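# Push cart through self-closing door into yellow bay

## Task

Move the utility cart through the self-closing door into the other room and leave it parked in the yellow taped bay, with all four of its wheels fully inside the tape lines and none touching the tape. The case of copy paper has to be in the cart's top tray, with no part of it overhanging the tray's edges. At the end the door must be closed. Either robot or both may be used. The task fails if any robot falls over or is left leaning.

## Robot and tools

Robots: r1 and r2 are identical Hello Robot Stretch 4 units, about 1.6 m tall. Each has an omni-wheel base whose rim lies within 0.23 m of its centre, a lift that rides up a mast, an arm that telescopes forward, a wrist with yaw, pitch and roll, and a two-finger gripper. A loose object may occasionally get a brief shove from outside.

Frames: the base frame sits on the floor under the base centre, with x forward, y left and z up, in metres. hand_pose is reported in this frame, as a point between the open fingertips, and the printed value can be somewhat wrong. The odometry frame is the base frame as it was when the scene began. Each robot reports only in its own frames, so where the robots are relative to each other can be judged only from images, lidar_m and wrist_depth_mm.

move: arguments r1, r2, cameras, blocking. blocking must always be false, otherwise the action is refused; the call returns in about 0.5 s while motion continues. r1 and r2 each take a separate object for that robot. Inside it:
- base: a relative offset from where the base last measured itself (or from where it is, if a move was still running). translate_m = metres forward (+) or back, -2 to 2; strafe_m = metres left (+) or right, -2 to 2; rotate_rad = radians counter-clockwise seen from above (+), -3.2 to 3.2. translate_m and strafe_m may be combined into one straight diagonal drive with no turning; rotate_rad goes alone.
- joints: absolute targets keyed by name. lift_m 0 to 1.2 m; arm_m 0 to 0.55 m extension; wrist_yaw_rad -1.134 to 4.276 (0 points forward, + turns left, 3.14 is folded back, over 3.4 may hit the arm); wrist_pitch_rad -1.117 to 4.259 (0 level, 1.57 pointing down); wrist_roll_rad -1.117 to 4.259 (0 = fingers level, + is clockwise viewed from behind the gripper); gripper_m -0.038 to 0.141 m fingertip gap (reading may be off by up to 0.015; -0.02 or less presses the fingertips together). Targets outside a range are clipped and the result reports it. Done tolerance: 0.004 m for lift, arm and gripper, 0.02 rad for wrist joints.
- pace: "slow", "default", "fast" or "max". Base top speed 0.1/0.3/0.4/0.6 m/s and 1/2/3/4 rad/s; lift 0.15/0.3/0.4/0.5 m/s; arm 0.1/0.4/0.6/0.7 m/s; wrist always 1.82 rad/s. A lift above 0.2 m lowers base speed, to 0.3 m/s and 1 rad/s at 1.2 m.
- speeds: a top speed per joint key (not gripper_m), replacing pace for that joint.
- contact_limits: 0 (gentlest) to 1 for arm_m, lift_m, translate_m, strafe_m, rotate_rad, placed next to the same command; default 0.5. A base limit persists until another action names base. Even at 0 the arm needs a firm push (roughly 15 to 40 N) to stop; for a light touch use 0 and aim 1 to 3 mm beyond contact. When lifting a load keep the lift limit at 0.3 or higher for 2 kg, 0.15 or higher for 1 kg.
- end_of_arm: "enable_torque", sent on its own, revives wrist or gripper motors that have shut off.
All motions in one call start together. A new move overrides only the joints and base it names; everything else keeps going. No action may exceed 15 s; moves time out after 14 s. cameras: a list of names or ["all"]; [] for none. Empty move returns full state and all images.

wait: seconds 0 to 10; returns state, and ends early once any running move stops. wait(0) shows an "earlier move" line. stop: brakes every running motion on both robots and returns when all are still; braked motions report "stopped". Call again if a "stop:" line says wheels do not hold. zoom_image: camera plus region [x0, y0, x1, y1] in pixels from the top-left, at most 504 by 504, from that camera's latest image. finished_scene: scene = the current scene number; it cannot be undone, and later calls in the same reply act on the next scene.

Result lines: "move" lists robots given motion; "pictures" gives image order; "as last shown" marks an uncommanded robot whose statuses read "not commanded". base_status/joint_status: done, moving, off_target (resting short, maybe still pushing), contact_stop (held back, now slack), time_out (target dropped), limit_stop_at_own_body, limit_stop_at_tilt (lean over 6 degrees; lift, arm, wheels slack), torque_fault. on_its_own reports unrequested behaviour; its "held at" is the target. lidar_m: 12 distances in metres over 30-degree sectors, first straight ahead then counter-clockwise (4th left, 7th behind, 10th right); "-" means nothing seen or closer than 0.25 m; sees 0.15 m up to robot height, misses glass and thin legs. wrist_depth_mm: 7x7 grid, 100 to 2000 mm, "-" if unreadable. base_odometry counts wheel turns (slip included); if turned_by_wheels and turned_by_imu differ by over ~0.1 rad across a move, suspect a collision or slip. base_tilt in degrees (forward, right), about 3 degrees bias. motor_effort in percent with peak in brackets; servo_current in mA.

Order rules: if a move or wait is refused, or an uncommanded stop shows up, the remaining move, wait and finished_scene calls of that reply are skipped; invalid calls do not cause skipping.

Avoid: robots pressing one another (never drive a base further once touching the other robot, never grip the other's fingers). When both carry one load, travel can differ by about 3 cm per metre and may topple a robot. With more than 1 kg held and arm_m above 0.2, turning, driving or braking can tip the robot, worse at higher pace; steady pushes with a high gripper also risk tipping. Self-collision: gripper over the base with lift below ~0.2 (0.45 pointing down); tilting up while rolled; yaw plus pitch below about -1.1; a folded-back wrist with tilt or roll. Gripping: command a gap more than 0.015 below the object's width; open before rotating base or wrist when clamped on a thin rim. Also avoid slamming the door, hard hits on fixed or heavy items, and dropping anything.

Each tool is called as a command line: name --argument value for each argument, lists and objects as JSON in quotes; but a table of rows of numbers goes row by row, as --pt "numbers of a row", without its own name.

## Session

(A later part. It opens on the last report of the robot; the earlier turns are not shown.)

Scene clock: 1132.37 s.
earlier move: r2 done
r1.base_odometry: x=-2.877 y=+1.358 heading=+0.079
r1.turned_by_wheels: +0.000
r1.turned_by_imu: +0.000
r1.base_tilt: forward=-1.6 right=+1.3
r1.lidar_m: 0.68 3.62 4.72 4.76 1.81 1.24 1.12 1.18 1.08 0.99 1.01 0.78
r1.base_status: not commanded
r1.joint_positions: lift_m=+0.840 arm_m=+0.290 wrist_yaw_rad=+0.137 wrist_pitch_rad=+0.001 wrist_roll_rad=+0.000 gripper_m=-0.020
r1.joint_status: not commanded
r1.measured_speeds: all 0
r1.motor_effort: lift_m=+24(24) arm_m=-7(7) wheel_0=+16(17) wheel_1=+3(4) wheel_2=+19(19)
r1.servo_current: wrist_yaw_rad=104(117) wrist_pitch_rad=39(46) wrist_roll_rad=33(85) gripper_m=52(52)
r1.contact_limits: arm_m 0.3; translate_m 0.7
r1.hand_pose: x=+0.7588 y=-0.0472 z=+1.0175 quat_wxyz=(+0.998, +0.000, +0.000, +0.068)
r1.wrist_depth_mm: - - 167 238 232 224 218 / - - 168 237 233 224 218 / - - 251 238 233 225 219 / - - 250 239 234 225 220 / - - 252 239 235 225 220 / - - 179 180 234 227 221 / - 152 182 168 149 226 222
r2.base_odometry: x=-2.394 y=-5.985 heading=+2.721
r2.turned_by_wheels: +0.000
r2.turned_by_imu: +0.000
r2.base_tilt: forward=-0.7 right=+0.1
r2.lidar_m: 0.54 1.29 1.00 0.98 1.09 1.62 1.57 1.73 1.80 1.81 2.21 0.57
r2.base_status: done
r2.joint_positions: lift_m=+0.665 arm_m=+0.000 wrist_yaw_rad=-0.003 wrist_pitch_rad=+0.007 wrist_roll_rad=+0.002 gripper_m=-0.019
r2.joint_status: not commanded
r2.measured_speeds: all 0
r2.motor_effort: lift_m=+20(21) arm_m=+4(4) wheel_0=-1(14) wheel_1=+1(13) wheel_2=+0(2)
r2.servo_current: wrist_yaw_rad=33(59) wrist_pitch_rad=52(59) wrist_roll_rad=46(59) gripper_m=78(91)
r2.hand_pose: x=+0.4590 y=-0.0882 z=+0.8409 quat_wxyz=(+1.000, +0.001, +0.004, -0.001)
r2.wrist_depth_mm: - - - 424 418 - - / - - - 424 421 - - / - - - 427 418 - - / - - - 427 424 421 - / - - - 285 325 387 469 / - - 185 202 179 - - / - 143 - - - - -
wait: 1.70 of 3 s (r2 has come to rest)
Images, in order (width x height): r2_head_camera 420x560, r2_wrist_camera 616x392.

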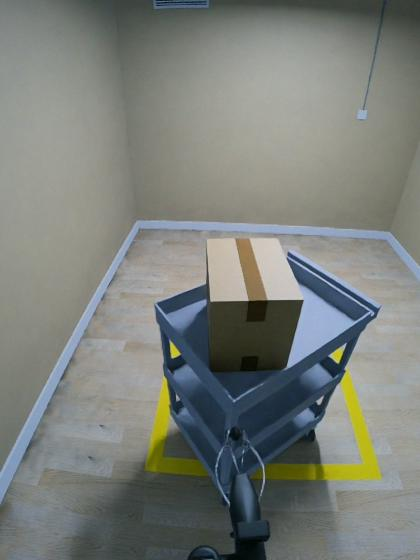

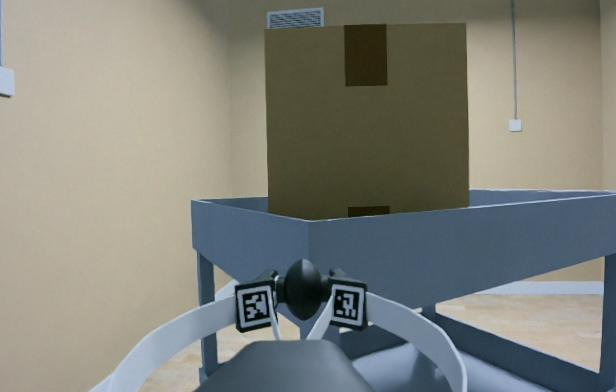

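move --blocking false --r2 '{"base":{"strafe_m":-0.07}}'

wait --seconds 1.5

move --blocking false --r2 '{"base":{"translate_m":0.3},"pace":"slow"}'

wait --seconds 5 --cameras '["r2_head_camera","r2_wrist_camera"]'

Scene clock: 1142.63 s.
move: r2 moving
r1: as last shown
r1.contact_limits: arm_m 0.3; translate_m 0.7
r2.base_odometry: x=-2.380 y=-5.953 heading=+2.721
r2.turned_by_wheels: +0.000
r2.turned_by_imu: +0.001
r2.base_tilt: forward=-0.7 right=+0.1
r2.lidar_m: 0.50 1.33 1.04 1.01 1.09 1.64 1.55 1.74 1.80 1.78 2.19 0.62
r2.base_status: strafe_m moving
r2.joint_positions: lift_m=+0.665 arm_m=+0.000 wrist_yaw_rad=-0.003 wrist_pitch_rad=+0.007 wrist_roll_rad=+0.002 gripper_m=-0.019
r2.joint_status: not commanded
r2.measured_speeds: translate_m=-0.001 strafe_m=-0.139 rotate_rad=+0.007 lift_m=+0.000 arm_m=+0.000 wrist_yaw_rad=+0.000 wrist_pitch_rad=+0.000 wrist_roll_rad=+0.000
r2.motor_effort: lift_m=+20(20) arm_m=+4(4) wheel_0=+9(13) wheel_1=-11(12) wheel_2=+0(2)
r2.servo_current: wrist_yaw_rad=46(52) wrist_pitch_rad=52(52) wrist_roll_rad=46(52) gripper_m=78(85)
r2.hand_pose: x=+0.4590 y=-0.0882 z=+0.8409 quat_wxyz=(+1.000, +0.001, +0.004, -0.001)
r2.wrist_depth_mm: - - - 427 415 - - / - - - 424 418 - - / - - - 427 421 - - / - - - 427 421 445 - / - - - 298 347 410 504 / - - 186 201 177 - - / - 1430 - - - 122 1808
pictures: none

Scene clock: 1143.40 s.
earlier move: r2 done
r1.base_odometry: x=-2.877 y=+1.358 heading=+0.079
r1.turned_by_wheels: +0.000
r1.turned_by_imu: +0.000
r1.base_tilt: forward=-1.6 right=+1.2
r1.lidar_m: 0.68 3.67 4.74 4.76 1.81 1.24 1.12 1.17 1.08 1.01 1.02 0.79
r1.base_status: not commanded
r1.joint_positions: lift_m=+0.840 arm_m=+0.290 wrist_yaw_rad=+0.137 wrist_pitch_rad=+0.001 wrist_roll_rad=+0.000 gripper_m=-0.020
r1.joint_status: not commanded
r1.measured_speeds: all 0
r1.motor_effort: lift_m=+24(24) arm_m=-7(7) wheel_0=+16(17) wheel_1=+3(4) wheel_2=+19(19)
r1.servo_current: wrist_yaw_rad=85(124) wrist_pitch_rad=46(52) wrist_roll_rad=52(72) gripper_m=52(52)
r1.contact_limits: arm_m 0.3; translate_m 0.7
r1.hand_pose: x=+0.7588 y=-0.0472 z=+1.0175 quat_wxyz=(+0.998, +0.000, +0.000, +0.068)
r1.wrist_depth_mm: - - 167 236 231 224 218 / - - 168 236 232 224 218 / - - 251 237 232 224 219 / - - 252 239 234 225 220 / - - 253 240 235 226 220 / - - 179 179 233 227 221 / - 152 181 168 149 226 221
r2.base_odometry: x=-2.366 y=-5.922 heading=+2.721
r2.turned_by_wheels: +0.000
r2.turned_by_imu: +0.000
r2.base_tilt: forward=-0.7 right=+0.1
r2.lidar_m: 0.50 1.39 1.07 1.05 1.13 1.64 1.59 1.73 1.79 1.75 2.17 0.62
r2.base_status: done
r2.joint_positions: lift_m=+0.665 arm_m=+0.000 wrist_yaw_rad=-0.003 wrist_pitch_rad=+0.007 wrist_roll_rad=+0.002 gripper_m=-0.019
r2.joint_status: not commanded
r2.measured_speeds: all 0
r2.motor_effort: lift_m=+20(21) arm_m=+4(4) wheel_0=+2(13) wheel_1=-3(12) wheel_2=+0(2)
r2.servo_current: wrist_yaw_rad=33(59) wrist_pitch_rad=52(52) wrist_roll_rad=46(65) gripper_m=78(85)
r2.hand_pose: x=+0.4590 y=-0.0882 z=+0.8409 quat_wxyz=(+1.000, +0.001, +0.004, -0.001)
r2.wrist_depth_mm: - - - 421 - - - / - - 427 424 418 - - / - - 430 427 424 - - / - - 430 430 427 - 640 / - - 298 324 375 445 580 / - 676 183 200 178 - - / - 143 - - - 123 603
wait: 0.77 of 1.5 s (r2 has come to rest)
pictures: none

Scene clock: 1143.90 s.
move: r2 moving
r1: as last shown
r1.contact_limits: arm_m 0.3; translate_m 0.7
r2.base_odometry: x=-2.377 y=-5.917 heading=+2.721
r2.turned_by_wheels: +0.000
r2.turned_by_imu: +0.000
r2.base_tilt: forward=-0.7 right=+0.1
r2.lidar_m: 0.50 1.38 1.05 1.02 1.15 1.67 1.61 1.73 1.79 1.75 2.17 0.60
r2.base_status: translate_m moving
r2.joint_positions: lift_m=+0.665 arm_m=+0.000 wrist_yaw_rad=-0.003 wrist_pitch_rad=+0.007 wrist_roll_rad=+0.002 gripper_m=-0.019
r2.joint_status: not commanded
r2.measured_speeds: translate_m=+0.048 strafe_m=+0.000 rotate_rad=-0.001 lift_m=+0.000 arm_m=+0.000 wrist_yaw_rad=+0.000 wrist_pitch_rad=+0.000 wrist_roll_rad=+0.000
r2.motor_effort: lift_m=+20(21) arm_m=+4(4) wheel_0=+5(8) wheel_1=+6(7) wheel_2=-8(11)
r2.servo_current: wrist_yaw_rad=46(59) wrist_pitch_rad=52(52) wrist_roll_rad=46(59) gripper_m=85(85)
r2.hand_pose: x=+0.4590 y=-0.0882 z=+0.8409 quat_wxyz=(+1.000, +0.001, +0.004, -0.001)
r2.wrist_depth_mm: - - - 410 - - - / - - 415 413 410 - - / - - 418 415 410 - - / - - 424 415 415 - 634 / - - 286 310 364 430 559 / - 668 183 202 178 - - / - 143 - - - 122 1618
pictures: none

Scene clock: 1147.70 s.
earlier move: r2 done
r1.base_odometry: x=-2.877 y=+1.358 heading=+0.079
r1.turned_by_wheels: +0.000
r1.turned_by_imu: +0.000
r1.base_tilt: forward=-1.5 right=+1.2
r1.lidar_m: 0.68 3.66 4.72 4.76 1.79 1.22 1.13 1.17 1.09 0.99 1.04 0.80
r1.base_status: not commanded
r1.joint_positions: lift_m=+0.840 arm_m=+0.290 wrist_yaw_rad=+0.137 wrist_pitch_rad=+0.001 wrist_roll_rad=+0.000 gripper_m=-0.020
r1.joint_status: not commanded
r1.measured_speeds: all 0
r1.motor_effort: lift_m=+24(24) arm_m=-7(7) wheel_0=+16(17) wheel_1=+3(4) wheel_2=+19(19)
r1.servo_current: wrist_yaw_rad=85(117) wrist_pitch_rad=46(46) wrist_roll_rad=59(65) gripper_m=52(52)
r1.contact_limits: arm_m 0.3; translate_m 0.7
r1.hand_pose: x=+0.7588 y=-0.0472 z=+1.0175 quat_wxyz=(+0.998, +0.000, +0.000, +0.068)
r1.wrist_depth_mm: - - 167 236 231 224 217 / - - 169 237 233 224 220 / - - 251 238 233 226 220 / - - 251 239 233 226 220 / - - 251 240 234 226 221 / - - 179 180 234 227 221 / - 152 181 167 149 225 221
r2.base_odometry: x=-2.639 y=-5.799 heading=+2.721
r2.turned_by_wheels: +0.000
r2.turned_by_imu: +0.000
r2.base_tilt: forward=-0.7 right=+0.1
r2.lidar_m: 0.40 0.64 1.04 1.01 1.12 1.66 1.90 2.04 1.82 1.78 2.05 0.55
r2.base_status: done
r2.joint_positions: lift_m=+0.665 arm_m=+0.000 wrist_yaw_rad=-0.003 wrist_pitch_rad=+0.007 wrist_roll_rad=+0.002 gripper_m=-0.019
r2.joint_status: not commanded
r2.measured_speeds: all 0
r2.motor_effort: lift_m=+20(21) arm_m=+4(4) wheel_0=+3(10) wheel_1=+5(8) wheel_2=-8(15)
r2.servo_current: wrist_yaw_rad=46(65) wrist_pitch_rad=46(59) wrist_roll_rad=52(65) gripper_m=85(85)
r2.hand_pose: x=+0.4590 y=-0.0883 z=+0.8409 quat_wxyz=(+1.000, +0.001, +0.004, -0.002)
r2.wrist_depth_mm: - 310 315 320 - - - / - 312 317 324 - - - / - 314 319 325 - - - / - 317 322 329 332 - - / - 189 219 241 298 382 530 / - 183 186 201 181 - - / - 179 207 - - 123 1537
wait: 3.80 of 5 s (r2 has come to rest)
Images, in order (width x height): r2_head_camera 420x560, r2_wrist_camera 616x392.

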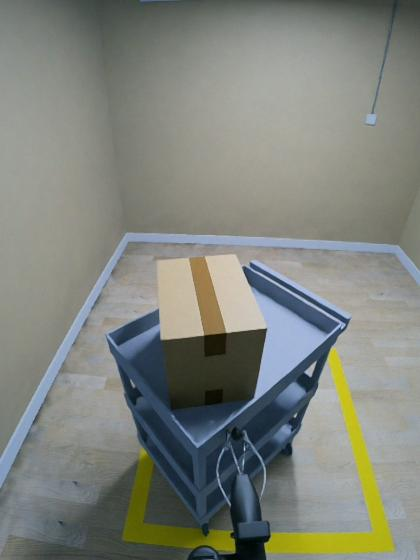

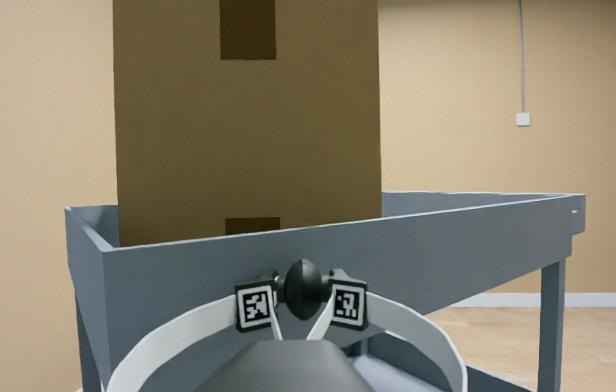

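move --blocking false --r2 '{"base":{"translate_m":-0.08}}'

wait --seconds 1.5

move --blocking false --r2 '{"base":{"strafe_m":0.085}}'

wait --seconds 1.5

move --blocking false --r2 '{"base":{"translate_m":0.17},"pace":"slow"}'

wait --seconds 4 --cameras '["r2_head_camera","r2_head_right_camera","r2_wrist_camera"]'

Scene clock: 1158.03 s.
move: r2 moving
r1: as last shown
r1.contact_limits: arm_m 0.3; translate_m 0.7
r2.base_odometry: x=-2.611 y=-5.812 heading=+2.721
r2.turned_by_wheels: +0.000
r2.turned_by_imu: +0.000
r2.base_tilt: forward=-0.7 right=+0.1
r2.lidar_m: 0.42 0.68 1.05 1.03 1.12 1.68 1.86 2.00 1.81 1.77 2.05 0.58
r2.base_status: translate_m moving
r2.joint_positions: lift_m=+0.665 arm_m=+0.000 wrist_yaw_rad=-0.003 wrist_pitch_rad=+0.007 wrist_roll_rad=+0.002 gripper_m=-0.019
r2.joint_status: not commanded
r2.measured_speeds: translate_m=-0.121 strafe_m=-0.001 rotate_rad=+0.001 lift_m=+0.000 arm_m=+0.000 wrist_yaw_rad=+0.000 wrist_pitch_rad=+0.000 wrist_roll_rad=+0.000
r2.motor_effort: lift_m=+20(21) arm_m=+3(4) wheel_0=-7(8) wheel_1=-7(9) wheel_2=+12(12)
r2.servo_current: wrist_yaw_rad=52(52) wrist_pitch_rad=46(52) wrist_roll_rad=52(59) gripper_m=78(85)
r2.hand_pose: x=+0.4590 y=-0.0882 z=+0.8409 quat_wxyz=(+1.000, +0.001, +0.004, -0.001)
r2.wrist_depth_mm: - 336 338 345 - - - / - 338 343 349 - - - / - 340 342 349 - - - / - 343 345 351 355 640 - / - 211 235 262 322 407 564 / - 211 187 201 179 - - / - 143 - - - 123 1661
pictures: none

Scene clock: 1158.97 s.
earlier move: r2 done
r1.base_odometry: x=-2.877 y=+1.358 heading=+0.079
r1.turned_by_wheels: +0.000
r1.turned_by_imu: +0.000
r1.base_tilt: forward=-1.5 right=+1.2
r1.lidar_m: 0.66 3.63 4.71 4.74 1.81 1.23 1.12 1.15 1.08 1.00 1.02 0.77
r1.base_status: not commanded
r1.joint_positions: lift_m=+0.840 arm_m=+0.290 wrist_yaw_rad=+0.137 wrist_pitch_rad=+0.001 wrist_roll_rad=+0.000 gripper_m=-0.020
r1.joint_status: not commanded
r1.measured_speeds: all 0
r1.motor_effort: lift_m=+24(24) arm_m=-7(7) wheel_0=+16(17) wheel_1=+4(4) wheel_2=+19(19)
r1.servo_current: wrist_yaw_rad=104(117) wrist_pitch_rad=46(52) wrist_roll_rad=46(65) gripper_m=39(59)
r1.contact_limits: arm_m 0.3; translate_m 0.7
r1.hand_pose: x=+0.7588 y=-0.0472 z=+1.0175 quat_wxyz=(+0.998, +0.000, +0.000, +0.068)
r1.wrist_depth_mm: - - 167 237 231 224 218 / - - 168 237 232 224 218 / - - 252 239 233 225 220 / - - 251 238 234 225 219 / - - 252 239 234 225 220 / - - 180 180 234 227 221 / - 152 182 167 149 226 221
r2.base_odometry: x=-2.567 y=-5.832 heading=+2.721
r2.turned_by_wheels: +0.000
r2.turned_by_imu: +0.000
r2.base_tilt: forward=-0.7 right=+0.1
r2.lidar_m: 0.50 0.77 1.01 1.02 1.14 1.68 1.81 1.96 1.81 1.74 2.06 0.65
r2.base_status: done
r2.joint_positions: lift_m=+0.665 arm_m=+0.000 wrist_yaw_rad=-0.003 wrist_pitch_rad=+0.007 wrist_roll_rad=+0.002 gripper_m=-0.019
r2.joint_status: not commanded
r2.measured_speeds: all 0
r2.motor_effort: lift_m=+21(21) arm_m=+3(4) wheel_0=-3(9) wheel_1=-3(9) wheel_2=+2(12)
r2.servo_current: wrist_yaw_rad=52(59) wrist_pitch_rad=46(52) wrist_roll_rad=46(59) gripper_m=85(91)
r2.hand_pose: x=+0.4590 y=-0.0882 z=+0.8409 quat_wxyz=(+1.000, +0.001, +0.004, -0.001)
r2.wrist_depth_mm: - - 392 404 - - - / - 389 392 402 - - - / - 392 394 404 - - - / - 521 397 404 413 559 - / - 259 274 315 392 512 - / - 615 187 200 178 - - / - 609 - - - 123 1618
wait: 0.93 of 1.5 s (r2 has come to rest)
pictures: none

Scene clock: 1159.47 s.
move: r2 moving
r1: as last shown
r1.contact_limits: arm_m 0.3; translate_m 0.7
r2.base_odometry: x=-2.581 y=-5.865 heading=+2.721
r2.turned_by_wheels: +0.000
r2.turned_by_imu: +0.000
r2.base_tilt: forward=-0.7 right=+0.1
r2.lidar_m: 0.49 0.84 1.01 0.99 1.09 1.63 1.80 1.95 1.82 1.79 2.10 0.62
r2.base_status: strafe_m moving
r2.joint_positions: lift_m=+0.665 arm_m=+0.000 wrist_yaw_rad=-0.003 wrist_pitch_rad=+0.007 wrist_roll_rad=+0.002 gripper_m=-0.019
r2.joint_status: not commanded
r2.measured_speeds: translate_m=+0.000 strafe_m=+0.139 rotate_rad=+0.000 lift_m=+0.000 arm_m=+0.000 wrist_yaw_rad=+0.000 wrist_pitch_rad=+0.000 wrist_roll_rad=+0.000
r2.motor_effort: lift_m=+20(20) arm_m=+4(4) wheel_0=-11(14) wheel_1=+10(11) wheel_2=-1(2)
r2.servo_current: wrist_yaw_rad=39(52) wrist_pitch_rad=46(52) wrist_roll_rad=52(59) gripper_m=78(85)
r2.hand_pose: x=+0.4590 y=-0.0882 z=+0.8409 quat_wxyz=(+1.000, +0.001, +0.004, -0.001)
r2.wrist_depth_mm: - - 389 397 - - - / - - 392 399 404 - - / - - 394 402 410 - - / - - 394 402 407 - - / - - 266 293 362 462 - / - - 182 201 178 - - / - 615 - - - 123 1661
pictures: none

Scene clock: 1160.33 s.
earlier move: r2 done
r1.base_odometry: x=-2.877 y=+1.358 heading=+0.079
r1.turned_by_wheels: +0.000
r1.turned_by_imu: +0.000
r1.base_tilt: forward=-1.6 right=+1.2
r1.lidar_m: 0.67 3.64 4.69 4.77 1.78 1.24 1.13 1.17 1.09 1.00 1.03 0.78
r1.base_status: not commanded
r1.joint_positions: lift_m=+0.840 arm_m=+0.290 wrist_yaw_rad=+0.137 wrist_pitch_rad=+0.001 wrist_roll_rad=+0.000 gripper_m=-0.020
r1.joint_status: not commanded
r1.measured_speeds: all 0
r1.motor_effort: lift_m=+24(24) arm_m=-7(7) wheel_0=+16(17) wheel_1=+4(4) wheel_2=+19(19)
r1.servo_current: wrist_yaw_rad=78(117) wrist_pitch_rad=39(46) wrist_roll_rad=52(72) gripper_m=46(59)
r1.contact_limits: arm_m 0.3; translate_m 0.7
r1.hand_pose: x=+0.7588 y=-0.0472 z=+1.0175 quat_wxyz=(+0.998, +0.000, +0.000, +0.068)
r1.wrist_depth_mm: - - 167 237 231 224 219 / - - 168 237 232 224 218 / - - 252 239 232 225 220 / - - 251 238 233 225 220 / - - 252 240 234 226 220 / - - 179 180 235 226 221 / - 153 181 167 149 226 222
r2.base_odometry: x=-2.601 y=-5.909 heading=+2.721
r2.turned_by_wheels: +0.000
r2.turned_by_imu: +0.000
r2.base_tilt: forward=-0.7 right=+0.1
r2.lidar_m: 0.49 1.25 0.97 0.93 1.03 1.52 1.79 1.95 1.88 1.86 2.16 0.52
r2.base_status: done
r2.joint_positions: lift_m=+0.665 arm_m=+0.000 wrist_yaw_rad=-0.003 wrist_pitch_rad=+0.007 wrist_roll_rad=+0.002 gripper_m=-0.019
r2.joint_status: not commanded
r2.measured_speeds: all 0
r2.motor_effort: lift_m=+21(21) arm_m=+4(4) wheel_0=-2(14) wheel_1=+2(11) wheel_2=-1(2)
r2.servo_current: wrist_yaw_rad=59(59) wrist_pitch_rad=52(59) wrist_roll_rad=39(59) gripper_m=72(85)
r2.hand_pose: x=+0.4590 y=-0.0882 z=+0.8409 quat_wxyz=(+1.000, +0.001, +0.004, -0.001)
r2.wrist_depth_mm: - - - 392 399 - - / - - - 392 399 - - / - - - 392 402 - - / - - - 397 402 421 647 / - - - 263 309 392 580 / - 615 184 201 180 - - / - - - - - 123 1708
wait: 0.87 of 1.5 s (r2 has come to rest)
pictures: none

Scene clock: 1160.83 s.
move: r2 moving
r1: as last shown
r1.contact_limits: arm_m 0.3; translate_m 0.7
r2.base_odometry: x=-2.612 y=-5.904 heading=+2.721
r2.turned_by_wheels: +0.000
r2.turned_by_imu: +0.000
r2.base_tilt: forward=-0.7 right=+0.1
r2.lidar_m: 0.47 1.22 0.95 0.93 1.03 1.55 1.82 1.99 1.90 1.84 2.12 0.53
r2.base_status: translate_m moving
r2.joint_positions: lift_m=+0.665 arm_m=+0.000 wrist_yaw_rad=-0.003 wrist_pitch_rad=+0.007 wrist_roll_rad=+0.002 gripper_m=-0.019
r2.joint_status: not commanded
r2.measured_speeds: translate_m=+0.048 strafe_m=+0.000 rotate_rad=-0.002 lift_m=+0.000 arm_m=+0.000 wrist_yaw_rad=+0.000 wrist_pitch_rad=+0.000 wrist_roll_rad=+0.000
r2.motor_effort: lift_m=+20(20) arm_m=+4(4) wheel_0=+8(8) wheel_1=+6(6) wheel_2=-9(10)
r2.servo_current: wrist_yaw_rad=39(59) wrist_pitch_rad=52(52) wrist_roll_rad=52(59) gripper_m=78(85)
r2.hand_pose: x=+0.4590 y=-0.0882 z=+0.8409 quat_wxyz=(+1.000, +0.001, +0.004, -0.001)
r2.wrist_depth_mm: - - - 379 389 - - / - - - 382 387 - - / - - - 384 389 - - / - - - 387 394 424 634 / - - - 247 297 375 525 / - 591 185 200 181 - - / - - - - - 123 1661
pictures: none

Scene clock: 1163.30 s.
earlier move: r2 done
r1.base_odometry: x=-2.877 y=+1.358 heading=+0.079
r1.turned_by_wheels: +0.000
r1.turned_by_imu: +0.000
r1.base_tilt: forward=-1.5 right=+1.2
r1.lidar_m: 0.67 3.63 4.72 4.77 1.79 1.23 1.13 1.16 1.08 0.99 1.03 0.78
r1.base_status: not commanded
r1.joint_positions: lift_m=+0.840 arm_m=+0.290 wrist_yaw_rad=+0.137 wrist_pitch_rad=+0.001 wrist_roll_rad=+0.000 gripper_m=-0.020
r1.joint_status: not commanded
r1.measured_speeds: all 0
r1.on_its_own: wrist_yaw_rad is at rest, and its servo_current (111 mA) is outside its rest range (0 to 104 mA)
r1.motor_effort: lift_m=+24(24) arm_m=-7(7) wheel_0=+16(17) wheel_1=+3(4) wheel_2=+19(19)
r1.servo_current: wrist_yaw_rad=111(117) wrist_pitch_rad=39(52) wrist_roll_rad=39(78) gripper_m=52(52)
r1.contact_limits: arm_m 0.3; translate_m 0.7
r1.hand_pose: x=+0.7588 y=-0.0472 z=+1.0175 quat_wxyz=(+0.998, +0.000, +0.000, +0.068)
r1.wrist_depth_mm: - - 167 237 232 223 218 / - - 168 236 233 225 219 / - - 251 237 232 225 219 / - - 252 238 234 226 220 / - - 251 241 234 225 220 / - - 179 180 234 227 221 / - 153 181 168 149 225 222
r2.base_odometry: x=-2.756 y=-5.840 heading=+2.721
r2.turned_by_wheels: +0.000
r2.turned_by_imu: +0.001
r2.base_tilt: forward=-0.7 right=+0.1
r2.lidar_m: 0.46 0.82 0.96 0.93 1.01 1.53 1.97 2.14 1.89 1.85 2.07 0.54
r2.base_status: done
r2.joint_positions: lift_m=+0.665 arm_m=+0.000 wrist_yaw_rad=+0.001 wrist_pitch_rad=+0.007 wrist_roll_rad=+0.002 gripper_m=-0.019
r2.joint_status: not commanded
r2.measured_speeds: all 0
r2.motor_effort: lift_m=+21(21) arm_m=+4(4) wheel_0=+7(12) wheel_1=+6(8) wheel_2=-5(17)
r2.servo_current: wrist_yaw_rad=39(59) wrist_pitch_rad=46(52) wrist_roll_rad=46(65) gripper_m=72(85)
r2.hand_pose: x=+0.4593 y=-0.0872 z=+0.8409 quat_wxyz=(+1.000, +0.001, +0.004, +0.000)
r2.wrist_depth_mm: - - 362 366 382 - - / - - 366 370 382 - - / - - 368 370 384 - - / - - 370 377 384 - - / - - - 243 300 394 609 / - 569 183 190 179 - - / - - 1808 - - - 1661
wait: 2.47 of 4 s (r2 has come to rest)
Images, in order (width x height): r2_head_camera 420x560, r2_head_right_camera 420x672, r2_wrist_camera 616x392.

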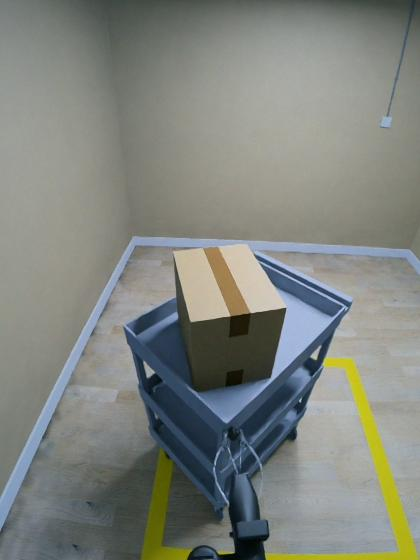

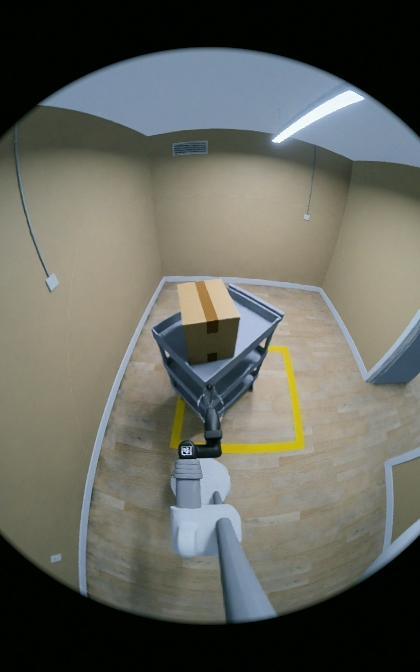

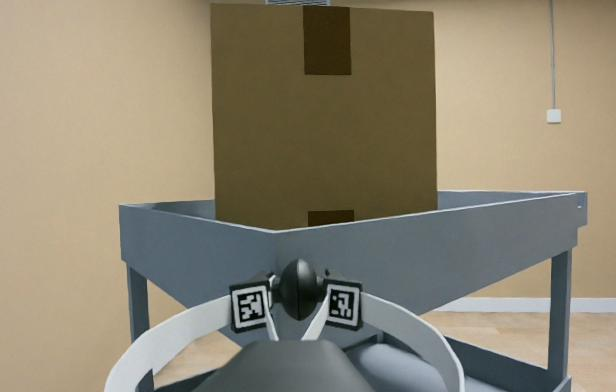

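move --blocking false --r2 '{"base":{"translate_m":-0.06}}'

wait --seconds 1.5

move --blocking false --r2 '{"base":{"strafe_m":0.17}}'

wait --seconds 2

wait --seconds 0.3 --cameras '["r2_head_camera","r2_wrist_camera"]'

Scene clock: 1186.27 s.
move: r2 moving
r1.base_odometry: x=-2.877 y=+1.358 heading=+0.079
r1.turned_by_wheels: +0.000
r1.turned_by_imu: +0.000
r1.base_tilt: forward=-1.6 right=+1.2
r1.lidar_m: 0.68 3.63 4.70 4.77 1.77 1.23 1.13 1.16 1.06 1.00 1.03 0.79
r1.base_status: not commanded
r1.joint_positions: lift_m=+0.840 arm_m=+0.290 wrist_yaw_rad=+0.137 wrist_pitch_rad=+0.001 wrist_roll_rad=+0.000 gripper_m=-0.020
r1.joint_status: not commanded
r1.measured_speeds: all 0
r1.motor_effort: lift_m=+24(24) arm_m=-7(7) wheel_0=+16(16) wheel_1=+3(4) wheel_2=+19(19)
r1.servo_current: wrist_yaw_rad=98(117) wrist_pitch_rad=46(46) wrist_roll_rad=65(65) gripper_m=39(52)
r1.contact_limits: arm_m 0.3; translate_m 0.7
r1.hand_pose: x=+0.7588 y=-0.0472 z=+1.0175 quat_wxyz=(+0.998, +0.000, +0.000, +0.068)
r1.wrist_depth_mm: - - 167 237 231 224 218 / - - 169 237 232 224 220 / - - 252 238 234 224 220 / - - 251 238 233 225 220 / - - 252 239 235 226 220 / - - 179 180 233 227 221 / - 152 182 167 149 225 222
r2.base_odometry: x=-2.728 y=-5.853 heading=+2.721
r2.turned_by_wheels: +0.000
r2.turned_by_imu: +0.000
r2.base_tilt: forward=-0.7 right=+0.1
r2.lidar_m: 0.49 0.82 0.94 0.93 1.01 1.53 1.93 2.08 1.89 1.88 2.10 0.61
r2.base_status: translate_m moving
r2.joint_positions: lift_m=+0.665 arm_m=+0.000 wrist_yaw_rad=+0.001 wrist_pitch_rad=+0.007 wrist_roll_rad=+0.002 gripper_m=-0.019
r2.joint_status: not commanded
r2.measured_speeds: translate_m=-0.121 strafe_m=+0.000 rotate_rad=+0.005 lift_m=+0.000 arm_m=+0.000 wrist_yaw_rad=+0.000 wrist_pitch_rad=+0.000 wrist_roll_rad=+0.000
r2.motor_effort: lift_m=+20(21) arm_m=+4(4) wheel_0=-3(8) wheel_1=-7(9) wheel_2=+11(12)
r2.servo_current: wrist_yaw_rad=52(52) wrist_pitch_rad=46(52) wrist_roll_rad=46(59) gripper_m=78(85)
r2.hand_pose: x=+0.4593 y=-0.0872 z=+0.8409 quat_wxyz=(+1.000, +0.001, +0.004, +0.000)
r2.wrist_depth_mm: - - - 404 413 - - / - - 392 399 413 - - / - - 397 402 413 - - / - - 397 404 418 - - / - - - 267 340 449 - / - - 183 200 178 - - / - - - - - 122 1618
pictures: none

Scene clock: 1187.03 s.
earlier move: r2 done
r1.base_odometry: x=-2.877 y=+1.358 heading=+0.079
r1.turned_by_wheels: +0.000
r1.turned_by_imu: +0.000
r1.base_tilt: forward=-1.6 right=+1.2
r1.lidar_m: 0.69 3.66 4.71 4.77 1.80 1.24 1.13 1.16 1.09 0.99 1.03 0.79
r1.base_status: not commanded
r1.joint_positions: lift_m=+0.840 arm_m=+0.290 wrist_yaw_rad=+0.137 wrist_pitch_rad=+0.001 wrist_roll_rad=+0.000 gripper_m=-0.020
r1.joint_status: not commanded
r1.measured_speeds: all 0
r1.motor_effort: lift_m=+24(24) arm_m=-7(7) wheel_0=+16(17) wheel_1=+3(4) wheel_2=+19(19)
r1.servo_current: wrist_yaw_rad=104(130) wrist_pitch_rad=46(52) wrist_roll_rad=46(65) gripper_m=46(52)
r1.contact_limits: arm_m 0.3; translate_m 0.7
r1.hand_pose: x=+0.7588 y=-0.0472 z=+1.0175 quat_wxyz=(+0.998, +0.000, +0.000, +0.068)
r1.wrist_depth_mm: - - 167 236 231 223 218 / - - 168 236 232 224 218 / - - 252 238 233 224 219 / - - 252 239 233 225 219 / - - 252 239 235 226 220 / - - 179 180 234 228 221 / - 153 181 167 149 226 221
r2.base_odometry: x=-2.701 y=-5.865 heading=+2.721
r2.turned_by_wheels: +0.000
r2.turned_by_imu: +0.000
r2.base_tilt: forward=-0.6 right=+0.1
r2.lidar_m: 0.51 0.92 0.96 0.94 1.02 1.53 1.91 2.06 1.90 1.86 2.11 0.64
r2.base_status: done
r2.joint_positions: lift_m=+0.665 arm_m=+0.000 wrist_yaw_rad=+0.001 wrist_pitch_rad=+0.007 wrist_roll_rad=+0.002 gripper_m=-0.019
r2.joint_status: not commanded
r2.measured_speeds: all 0
r2.motor_effort: lift_m=+20(21) arm_m=+4(4) wheel_0=-2(8) wheel_1=-3(9) wheel_2=+2(12)
r2.servo_current: wrist_yaw_rad=46(59) wrist_pitch_rad=46(52) wrist_roll_rad=52(59) gripper_m=78(85)
r2.hand_pose: x=+0.4593 y=-0.0872 z=+0.8409 quat_wxyz=(+1.000, +0.001, +0.004, +0.000)
r2.wrist_depth_mm: - - - - - - - / - - - 427 445 - - / - - - 436 445 - - / - - - 439 445 - - / - - - 307 379 504 - / - 634 185 201 179 - - / - - - - - 123 1661
wait: 0.77 of 1.5 s (r2 has come to rest)
pictures: none

Scene clock: 1187.53 s.
move: r2 moving
r1: as last shown
r1.contact_limits: arm_m 0.3; translate_m 0.7
r2.base_odometry: x=-2.716 y=-5.898 heading=+2.721
r2.turned_by_wheels: +0.000
r2.turned_by_imu: +0.000
r2.base_tilt: forward=-0.7 right=+0.1
r2.lidar_m: 0.51 1.19 0.90 0.90 1.00 1.47 1.90 2.08 1.93 1.90 2.14 0.60
r2.base_status: strafe_m moving
r2.joint_positions: lift_m=+0.665 arm_m=+0.000 wrist_yaw_rad=+0.001 wrist_pitch_rad=+0.007 wrist_roll_rad=+0.002 gripper_m=-0.019
r2.joint_status: not commanded
r2.measured_speeds: translate_m=+0.000 strafe_m=+0.140 rotate_rad=+0.002 lift_m=+0.000 arm_m=+0.000 wrist_yaw_rad=+0.000 wrist_pitch_rad=+0.000 wrist_roll_rad=+0.000
r2.motor_effort: lift_m=+20(21) arm_m=+3(4) wheel_0=-5(14) wheel_1=+11(11) wheel_2=+0(2)
r2.servo_current: wrist_yaw_rad=46(52) wrist_pitch_rad=52(52) wrist_roll_rad=39(65) gripper_m=72(78)
r2.hand_pose: x=+0.4593 y=-0.0872 z=+0.8409 quat_wxyz=(+1.000, +0.001, +0.004, +0.000)
r2.wrist_depth_mm: - - - - - - - / - - - 427 439 - - / - - - 430 442 - - / - - - 430 442 535 - / - - - 287 349 459 - / - - 184 201 178 - - / - - - - - - 1661
pictures: none

Scene clock: 1188.87 s.
earlier move: r2 done
r1.base_odometry: x=-2.877 y=+1.358 heading=+0.079
r1.turned_by_wheels: +0.000
r1.turned_by_imu: +0.000
r1.base_tilt: forward=-1.6 right=+1.2
r1.lidar_m: 0.69 3.67 4.72 4.78 1.78 1.25 1.13 1.14 1.08 0.99 1.01 0.79
r1.base_status: not commanded
r1.joint_positions: lift_m=+0.840 arm_m=+0.290 wrist_yaw_rad=+0.137 wrist_pitch_rad=+0.001 wrist_roll_rad=+0.000 gripper_m=-0.020
r1.joint_status: not commanded
r1.measured_speeds: all 0
r1.on_its_own: wrist_yaw_rad is at rest, and its servo_current (111 mA) is outside its rest range (0 to 104 mA)
r1.motor_effort: lift_m=+24(24) arm_m=-7(7) wheel_0=+16(17) wheel_1=+4(4) wheel_2=+19(19)
r1.servo_current: wrist_yaw_rad=111(124) wrist_pitch_rad=33(52) wrist_roll_rad=26(65) gripper_m=46(52)
r1.contact_limits: arm_m 0.3; translate_m 0.7
r1.hand_pose: x=+0.7588 y=-0.0472 z=+1.0175 quat_wxyz=(+0.998, +0.000, +0.000, +0.068)
r1.wrist_depth_mm: - - 167 236 231 224 218 / - - 168 239 233 224 218 / - - 253 239 233 226 220 / - - 251 237 234 226 220 / - - 252 241 235 226 221 / - - 180 180 234 226 220 / - 152 181 167 149 227 221
r2.base_odometry: x=-2.771 y=-6.020 heading=+2.721
r2.turned_by_wheels: +0.000
r2.turned_by_imu: +0.000
r2.base_tilt: forward=-0.7 right=+0.1
r2.lidar_m: 0.60 1.01 0.78 0.75 0.82 1.28 1.90 2.07 2.08 2.02 2.25 0.56
r2.base_status: done
r2.joint_positions: lift_m=+0.665 arm_m=+0.000 wrist_yaw_rad=+0.001 wrist_pitch_rad=+0.007 wrist_roll_rad=+0.002 gripper_m=-0.019
r2.joint_status: not commanded
r2.measured_speeds: all 0
r2.motor_effort: lift_m=+20(21) arm_m=+4(4) wheel_0=-2(14) wheel_1=+3(11) wheel_2=+0(2)
r2.servo_current: wrist_yaw_rad=52(65) wrist_pitch_rad=52(59) wrist_roll_rad=46(65) gripper_m=65(85)
r2.hand_pose: x=+0.4593 y=-0.0872 z=+0.8409 quat_wxyz=(+1.000, +0.001, +0.004, +0.000)
r2.wrist_depth_mm: - - - - 421 427 - / - - - - 418 427 - / - - - - 421 433 - / - - - - 424 433 442 / - - - - - 293 373 / - - 183 202 169 298 - / - 143 - - - - -
wait: 1.33 of 2 s (r2 has come to rest)
pictures: none

Scene clock: 1189.17 s.
r1.base_odometry: x=-2.877 y=+1.358 heading=+0.079
r1.turned_by_wheels: +0.000
r1.turned_by_imu: +0.000
r1.base_tilt: forward=-1.6 right=+1.2
r1.lidar_m: 0.68 3.62 4.73 4.77 1.80 1.24 1.12 1.17 1.08 1.00 1.02 0.80
r1.base_status: not commanded
r1.joint_positions: lift_m=+0.840 arm_m=+0.290 wrist_yaw_rad=+0.137 wrist_pitch_rad=+0.001 wrist_roll_rad=+0.000 gripper_m=-0.020
r1.joint_status: not commanded
r1.measured_speeds: all 0
r1.motor_effort: lift_m=+24(24) arm_m=-7(7) wheel_0=+16(17) wheel_1=+4(4) wheel_2=+19(19)
r1.servo_current: wrist_yaw_rad=85(124) wrist_pitch_rad=39(52) wrist_roll_rad=52(65) gripper_m=46(52)
r1.contact_limits: arm_m 0.3; translate_m 0.7
r1.hand_pose: x=+0.7588 y=-0.0472 z=+1.0175 quat_wxyz=(+0.998, +0.000, +0.000, +0.068)
r1.wrist_depth_mm: - - 167 236 231 224 218 / - - 168 237 233 224 218 / - - 252 239 233 225 219 / - - 251 238 233 225 220 / - - 251 239 234 227 220 / - - 180 180 233 227 220 / - 153 181 167 149 226 223
r2.base_odometry: x=-2.771 y=-6.020 heading=+2.721
r2.turned_by_wheels: +0.000
r2.turned_by_imu: +0.000
r2.base_tilt: forward=-0.7 right=+0.1
r2.lidar_m: 0.61 1.00 0.79 0.75 0.84 1.23 1.91 2.07 2.06 2.03 2.26 0.57
r2.base_status: done
r2.joint_positions: lift_m=+0.665 arm_m=+0.000 wrist_yaw_rad=+0.001 wrist_pitch_rad=+0.007 wrist_roll_rad=+0.002 gripper_m=-0.019
r2.joint_status: not commanded
r2.measured_speeds: all 0
r2.motor_effort: lift_m=+20(21) arm_m=+4(4) wheel_0=-2(14) wheel_1=+2(11) wheel_2=+0(2)
r2.servo_current: wrist_yaw_rad=39(65) wrist_pitch_rad=46(59) wrist_roll_rad=46(65) gripper_m=78(85)
r2.hand_pose: x=+0.4593 y=-0.0872 z=+0.8409 quat_wxyz=(+1.000, +0.001, +0.004, +0.000)
r2.wrist_depth_mm: - - - - 462 424 - / - - - - 421 427 - / - - - - 421 436 - / - - - - 424 433 442 / - - - - - 293 373 / - - 183 202 170 297 - / - 142 - - - - -
wait: 0.30 s; at rest by 0.27 s
Images, in order (width x height): r2_head_camera 420x560, r2_wrist_camera 616x392.

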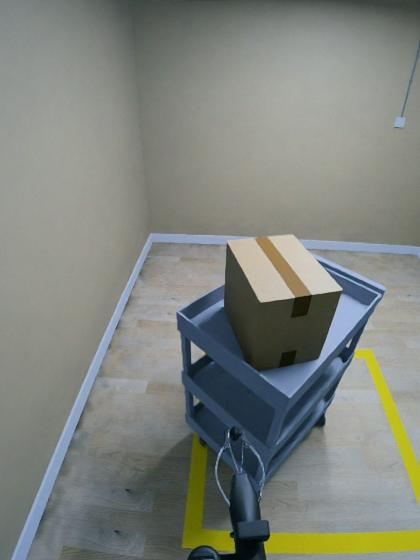

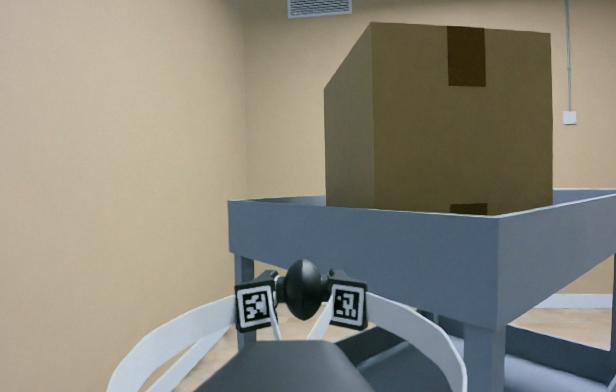

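move --blocking false --r2 '{"base":{"translate_m":0.27},"pace":"slow"}'

wait --seconds 5 --cameras '["r2_head_camera","r2_head_right_camera","r2_wrist_camera"]'

Scene clock: 1202.37 s.
move: r2 moving
r1: as last shown
r1.contact_limits: arm_m 0.3; translate_m 0.7
r2.base_odometry: x=-2.782 y=-6.015 heading=+2.721
r2.turned_by_wheels: +0.000
r2.turned_by_imu: +0.001
r2.base_tilt: forward=-0.7 right=+0.1
r2.lidar_m: 0.60 0.98 0.79 0.76 0.83 1.26 1.92 2.07 2.06 2.03 2.25 0.55
r2.base_status: translate_m moving
r2.joint_positions: lift_m=+0.665 arm_m=+0.000 wrist_yaw_rad=+0.001 wrist_pitch_rad=+0.007 wrist_roll_rad=+0.002 gripper_m=-0.019
r2.joint_status: not commanded
r2.measured_speeds: translate_m=+0.049 strafe_m=+0.000 rotate_rad=-0.001 lift_m=+0.000 arm_m=+0.000 wrist_yaw_rad=+0.000 wrist_pitch_rad=+0.000 wrist_roll_rad=+0.000
r2.motor_effort: lift_m=+20(21) arm_m=+4(4) wheel_0=+6(8) wheel_1=+5(7) wheel_2=-10(10)
r2.servo_current: wrist_yaw_rad=52(59) wrist_pitch_rad=46(52) wrist_roll_rad=39(52) gripper_m=78(78)
r2.hand_pose: x=+0.4593 y=-0.0872 z=+0.8409 quat_wxyz=(+1.000, +0.001, +0.004, +0.000)
r2.wrist_depth_mm: - - - - 410 418 - / - - - - 407 415 - / - - - - 410 421 - / - - - - 413 424 433 / - - - - - 276 347 / - - 183 201 170 282 - / - 143 - - - - -
pictures: none

Scene clock: 1205.83 s.
earlier move: r2 done
r1.base_odometry: x=-2.877 y=+1.358 heading=+0.079
r1.turned_by_wheels: +0.000
r1.turned_by_imu: +0.000
r1.base_tilt: forward=-1.6 right=+1.2
r1.lidar_m: 0.66 3.64 4.70 4.76 1.79 1.21 1.13 1.18 1.07 1.00 1.03 0.77
r1.base_status: not commanded
r1.joint_positions: lift_m=+0.840 arm_m=+0.290 wrist_yaw_rad=+0.137 wrist_pitch_rad=+0.001 wrist_roll_rad=+0.000 gripper_m=-0.020
r1.joint_status: not commanded
r1.measured_speeds: all 0
r1.motor_effort: lift_m=+24(24) arm_m=-7(7) wheel_0=+16(17) wheel_1=+3(4) wheel_2=+19(19)
r1.servo_current: wrist_yaw_rad=91(124) wrist_pitch_rad=52(52) wrist_roll_rad=39(72) gripper_m=46(52)
r1.contact_limits: arm_m 0.3; translate_m 0.7
r1.hand_pose: x=+0.7588 y=-0.0472 z=+1.0175 quat_wxyz=(+0.998, +0.000, +0.000, +0.068)
r1.wrist_depth_mm: - - 167 237 231 224 218 / - - 168 236 233 224 218 / - - 251 238 233 225 220 / - - 250 238 233 226 220 / - - 252 239 235 225 220 / - - 179 180 234 226 221 / - 152 182 167 149 226 222
r2.base_odometry: x=-3.017 y=-5.910 heading=+2.722
r2.turned_by_wheels: +0.000
r2.turned_by_imu: +0.001
r2.base_tilt: forward=-0.7 right=+0.1
r2.lidar_m: 0.47 0.93 0.73 0.72 0.80 1.22 2.16 2.36 2.10 2.16 2.23 0.36
r2.base_status: done
r2.joint_positions: lift_m=+0.665 arm_m=+0.000 wrist_yaw_rad=+0.001 wrist_pitch_rad=+0.007 wrist_roll_rad=+0.002 gripper_m=-0.019
r2.joint_status: not commanded
r2.measured_speeds: all 0
r2.motor_effort: lift_m=+20(21) arm_m=+4(4) wheel_0=+8(14) wheel_1=+4(8) wheel_2=-5(11)
r2.servo_current: wrist_yaw_rad=52(59) wrist_pitch_rad=46(59) wrist_roll_rad=46(59) gripper_m=72(85)
r2.hand_pose: x=+0.4594 y=-0.0870 z=+0.8409 quat_wxyz=(+1.000, +0.001, +0.004, +0.001)
r2.wrist_depth_mm: - - - - 251 208 211 / - - - - 255 208 213 / - - - - 258 210 215 / - - - 535 262 211 216 / - - - - 183 167 216 / - - 185 191 175 157 - / - - 427 - - 146 -
wait: 3.47 of 5 s (r2 has come to rest)
Images, in order (width x height): r2_head_camera 420x560, r2_head_right_camera 420x672, r2_wrist_camera 616x392.

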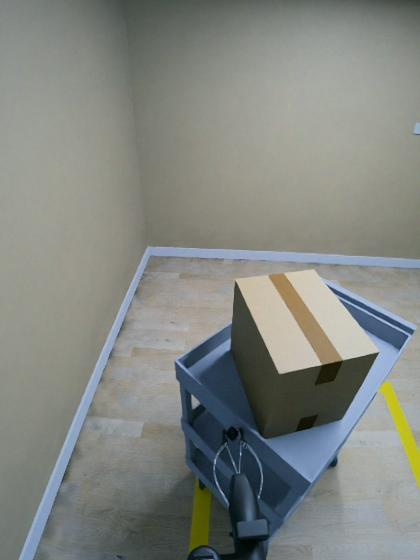

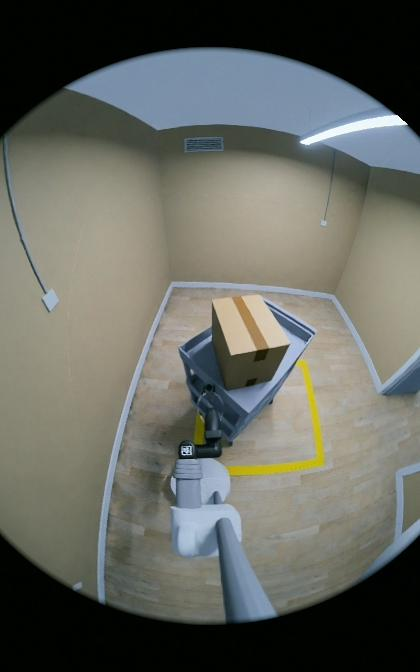

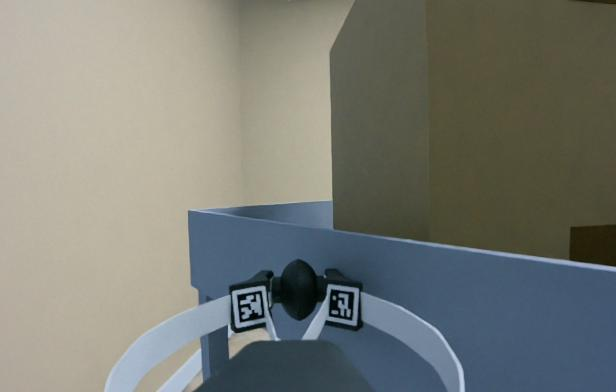

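move --blocking false --r2 '{"base":{"translate_m":-0.25},"joints":{"lift_m":1.13,"gripper_m":0.12}}'

wait --seconds 3

wait --seconds 1

move --blocking false --r2 '{"base":{"strafe_m":-0.95}}'

wait --seconds 5 --cameras '["r2_head_camera","r2_head_left_camera"]'

Scene clock: 1236.77 s.
move: r2 moving
r1: as last shown
r1.contact_limits: arm_m 0.3; translate_m 0.7
r2.base_odometry: x=-2.989 y=-5.922 heading=+2.722
r2.turned_by_wheels: +0.000
r2.turned_by_imu: +0.000
r2.base_tilt: forward=-0.6 right=+0.1
r2.lidar_m: 0.49 0.98 0.74 0.72 0.80 1.24 2.15 2.28 2.10 2.10 2.24 0.40
r2.base_status: translate_m moving
r2.joint_positions: lift_m=+0.703 arm_m=+0.000 wrist_yaw_rad=+0.001 wrist_pitch_rad=+0.007 wrist_roll_rad=+0.002 gripper_m=+0.005
r2.joint_status: lift_m moving; gripper_m moving
r2.measured_speeds: translate_m=-0.122 strafe_m=+0.001 rotate_rad=+0.001 lift_m=+0.146 arm_m=+0.000 wrist_yaw_rad=+0.000 wrist_pitch_rad=+0.000 wrist_roll_rad=+0.000
r2.motor_effort: lift_m=+23(25) arm_m=+4(4) wheel_0=-6(12) wheel_1=-7(8) wheel_2=+12(12)
r2.servo_current: wrist_yaw_rad=46(52) wrist_pitch_rad=46(52) wrist_roll_rad=59(59) gripper_m=98(98)
r2.hand_pose: x=+0.4594 y=-0.0870 z=+0.8788 quat_wxyz=(+1.000, +0.001, +0.004, +0.001)
r2.wrist_depth_mm: - - - - 253 239 244 / - - - - 257 239 247 / - - - - 262 241 249 / - - - - 264 243 249 / - - 488 525 268 245 253 / - - 185 191 183 245 252 / - 123 452 - - 166 -
pictures: none

Scene clock: 1239.10 s.
earlier move: r2 done
r1.base_odometry: x=-2.877 y=+1.358 heading=+0.079
r1.turned_by_wheels: +0.000
r1.turned_by_imu: +0.000
r1.base_tilt: forward=-1.5 right=+1.2
r1.lidar_m: 0.67 3.63 4.71 4.76 1.79 1.22 1.12 1.17 1.08 0.99 1.03 0.80
r1.base_status: not commanded
r1.joint_positions: lift_m=+0.840 arm_m=+0.290 wrist_yaw_rad=+0.137 wrist_pitch_rad=+0.001 wrist_roll_rad=+0.000 gripper_m=-0.020
r1.joint_status: not commanded
r1.measured_speeds: all 0
r1.motor_effort: lift_m=+24(24) arm_m=-7(7) wheel_0=+16(17) wheel_1=+4(4) wheel_2=+19(19)
r1.servo_current: wrist_yaw_rad=104(111) wrist_pitch_rad=46(46) wrist_roll_rad=46(59) gripper_m=52(52)
r1.contact_limits: arm_m 0.3; translate_m 0.7
r1.hand_pose: x=+0.7588 y=-0.0472 z=+1.0175 quat_wxyz=(+0.998, +0.000, +0.000, +0.068)
r1.wrist_depth_mm: - - 167 237 230 224 218 / - - 168 237 232 225 219 / - - 252 239 233 226 219 / - - 252 238 234 226 221 / - - 252 240 234 225 220 / - - 180 180 234 228 221 / - 152 181 167 149 226 222
r2.base_odometry: x=-2.789 y=-6.012 heading=+2.722
r2.turned_by_wheels: +0.000
r2.turned_by_imu: +0.000
r2.base_tilt: forward=-0.7 right=+0.1
r2.lidar_m: 0.64 0.97 0.78 0.76 0.84 1.25 1.92 2.06 2.08 2.03 2.27 0.58
r2.base_status: done
r2.joint_positions: lift_m=+1.130 arm_m=+0.000 wrist_yaw_rad=+0.001 wrist_pitch_rad=+0.007 wrist_roll_rad=+0.002 gripper_m=+0.120
r2.joint_status: all done
r2.measured_speeds: all 0
r2.motor_effort: lift_m=+21(26) arm_m=+4(4) wheel_0=-4(13) wheel_1=-3(9) wheel_2=+3(13)
r2.servo_current: wrist_yaw_rad=46(65) wrist_pitch_rad=46(59) wrist_roll_rad=46(59) gripper_m=46(124)
r2.hand_pose: x=+0.4594 y=-0.0870 z=+1.3059 quat_wxyz=(+1.000, +0.001, +0.004, +0.001)
r2.wrist_depth_mm: - - - - - - - / - - - - - - - / - - - - - - - / - - - - - - - / - - - - - - - / - 185 197 - 213 - - / - - - - 603 554 -
wait: 2.33 of 3 s (r2 has come to rest)
pictures: none

Scene clock: 1240.10 s.
r1.base_odometry: x=-2.877 y=+1.358 heading=+0.079
r1.turned_by_wheels: +0.000
r1.turned_by_imu: +0.000
r1.base_tilt: forward=-1.6 right=+1.2
r1.lidar_m: 0.68 3.64 4.69 4.76 1.80 1.22 1.13 1.18 1.06 0.99 1.04 0.79
r1.base_status: not commanded
r1.joint_positions: lift_m=+0.840 arm_m=+0.290 wrist_yaw_rad=+0.137 wrist_pitch_rad=+0.001 wrist_roll_rad=+0.000 gripper_m=-0.020
r1.joint_status: not commanded
r1.measured_speeds: all 0
r1.motor_effort: lift_m=+24(24) arm_m=-7(7) wheel_0=+16(17) wheel_1=+3(4) wheel_2=+19(19)
r1.servo_current: wrist_yaw_rad=98(111) wrist_pitch_rad=39(46) wrist_roll_rad=46(59) gripper_m=52(52)
r1.contact_limits: arm_m 0.3; translate_m 0.7
r1.hand_pose: x=+0.7588 y=-0.0472 z=+1.0175 quat_wxyz=(+0.998, +0.000, +0.000, +0.068)
r1.wrist_depth_mm: - - 167 237 232 224 218 / - - 168 237 233 224 220 / - - 252 239 233 224 220 / - - 250 238 233 224 220 / - - 253 241 234 226 220 / - - 179 180 233 226 221 / - 152 182 168 149 225 221
r2.base_odometry: x=-2.789 y=-6.012 heading=+2.722
r2.turned_by_wheels: +0.000
r2.turned_by_imu: +0.000
r2.base_tilt: forward=-0.7 right=+0.1
r2.lidar_m: 0.65 1.00 0.76 0.76 0.83 1.24 1.93 2.07 2.07 2.04 2.25 0.62
r2.base_status: done
r2.joint_positions: lift_m=+1.130 arm_m=+0.000 wrist_yaw_rad=+0.001 wrist_pitch_rad=+0.007 wrist_roll_rad=+0.002 gripper_m=+0.120
r2.joint_status: all done
r2.measured_speeds: all 0
r2.motor_effort: lift_m=+21(26) arm_m=+4(4) wheel_0=-4(13) wheel_1=-3(9) wheel_2=+2(13)
r2.servo_current: wrist_yaw_rad=33(65) wrist_pitch_rad=52(59) wrist_roll_rad=46(59) gripper_m=46(124)
r2.hand_pose: x=+0.4594 y=-0.0870 z=+1.3059 quat_wxyz=(+1.000, +0.001, +0.004, +0.001)
r2.wrist_depth_mm: - - - - - - - / - - - - - - - / - - - - - - - / - - - - - - - / - - - - - - - / - 186 198 - 213 - - / - - - - 597 554 -
wait: 1.00 s; at rest by 0.27 s
pictures: none

Scene clock: 1240.60 s.
move: r2 moving
r1: as last shown
r1.contact_limits: arm_m 0.3; translate_m 0.7
r2.base_odometry: x=-2.774 y=-5.979 heading=+2.722
r2.turned_by_wheels: +0.000
r2.turned_by_imu: +0.000
r2.base_tilt: forward=-0.7 right=+0.1
r2.lidar_m: 0.64 1.05 0.81 0.80 0.89 1.30 1.92 2.07 2.06 1.99 2.21 0.57
r2.base_status: strafe_m moving
r2.joint_positions: lift_m=+1.130 arm_m=+0.000 wrist_yaw_rad=+0.001 wrist_pitch_rad=+0.007 wrist_roll_rad=+0.002 gripper_m=+0.120
r2.joint_status: not commanded
r2.measured_speeds: translate_m=+0.000 strafe_m=-0.141 rotate_rad=-0.001 lift_m=+0.000 arm_m=+0.000 wrist_yaw_rad=+0.000 wrist_pitch_rad=+0.000 wrist_roll_rad=+0.000
r2.motor_effort: lift_m=+21(21) arm_m=+4(4) wheel_0=+14(14) wheel_1=-11(11) wheel_2=-1(1)
r2.servo_current: wrist_yaw_rad=33(59) wrist_pitch_rad=46(52) wrist_roll_rad=39(52) gripper_m=52(59)
r2.hand_pose: x=+0.4594 y=-0.0870 z=+1.3059 quat_wxyz=(+1.000, +0.001, +0.004, +0.001)
r2.wrist_depth_mm: - - - - - - - / - - - - - - - / - - - - - - - / - - - - - - - / - - - - - - - / - 186 198 - 198 - - / - - - - 603 591 -
pictures: none

Scene clock: 1244.60 s.
earlier move: r2 done
r1.base_odometry: x=-2.877 y=+1.358 heading=+0.079
r1.turned_by_wheels: +0.000
r1.turned_by_imu: +0.000
r1.base_tilt: forward=-1.6 right=+1.2
r1.lidar_m: 0.65 3.64 4.69 4.76 1.79 1.24 1.12 1.16 1.06 0.99 1.01 0.77
r1.base_status: not commanded
r1.joint_positions: lift_m=+0.840 arm_m=+0.290 wrist_yaw_rad=+0.137 wrist_pitch_rad=+0.001 wrist_roll_rad=+0.000 gripper_m=-0.020
r1.joint_status: not commanded
r1.measured_speeds: all 0
r1.on_its_own: wrist_yaw_rad is at rest, and its servo_current (117 mA) is outside its rest range (0 to 104 mA)
r1.motor_effort: lift_m=+24(24) arm_m=-7(7) wheel_0=+16(17) wheel_1=+4(4) wheel_2=+19(19)
r1.servo_current: wrist_yaw_rad=117(117) wrist_pitch_rad=39(52) wrist_roll_rad=52(65) gripper_m=46(59)
r1.contact_limits: arm_m 0.3; translate_m 0.7
r1.hand_pose: x=+0.7588 y=-0.0472 z=+1.0175 quat_wxyz=(+0.998, +0.000, +0.000, +0.068)
r1.wrist_depth_mm: - - 167 237 229 224 218 / - - 168 236 231 224 218 / - - 251 238 233 225 220 / - - 251 239 233 226 220 / - - 252 240 234 226 220 / - - 180 180 234 227 221 / - 153 181 167 149 226 221
r2.base_odometry: x=-2.402 y=-5.144 heading=+2.722
r2.turned_by_wheels: +0.000
r2.turned_by_imu: +0.002
r2.base_tilt: forward=-0.7 right=+0.1
r2.lidar_m: 1.00 0.88 0.87 1.70 1.83 2.03 1.99 1.42 1.10 1.19 1.39 1.79
r2.base_status: done
r2.joint_positions: lift_m=+1.130 arm_m=+0.000 wrist_yaw_rad=+0.001 wrist_pitch_rad=+0.007 wrist_roll_rad=+0.002 gripper_m=+0.120
r2.joint_status: not commanded
r2.measured_speeds: all 0
r2.motor_effort: lift_m=+21(21) arm_m=+4(4) wheel_0=+1(15) wheel_1=+0(11) wheel_2=+0(2)
r2.servo_current: wrist_yaw_rad=39(59) wrist_pitch_rad=46(59) wrist_roll_rad=52(65) gripper_m=59(59)
r2.hand_pose: x=+0.4594 y=-0.0870 z=+1.3059 quat_wxyz=(+1.000, +0.001, +0.004, +0.001)
r2.wrist_depth_mm: - - - - - - - / - - - - - - - / - - - - - - - / - - - - - - - / - - - - - - - / - - 202 - 199 - - / - - - - - - -
wait: 4.00 of 5 s (r2 has come to rest)
Images, in order (width x height): r2_head_camera 420x560, r2_head_left_camera 420x672.

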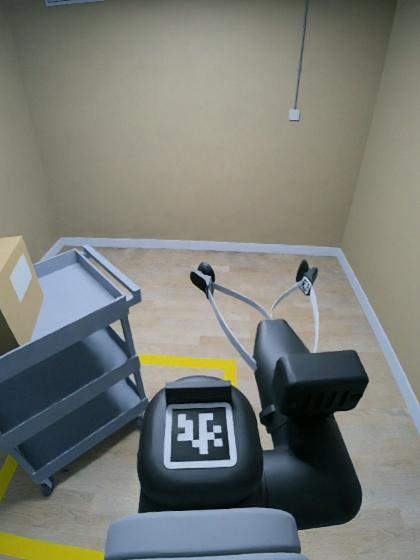

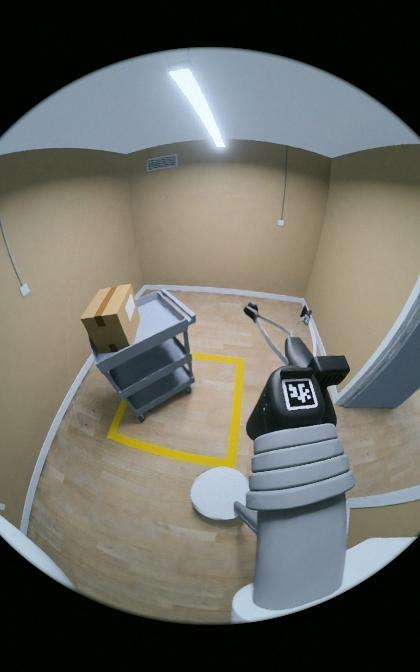

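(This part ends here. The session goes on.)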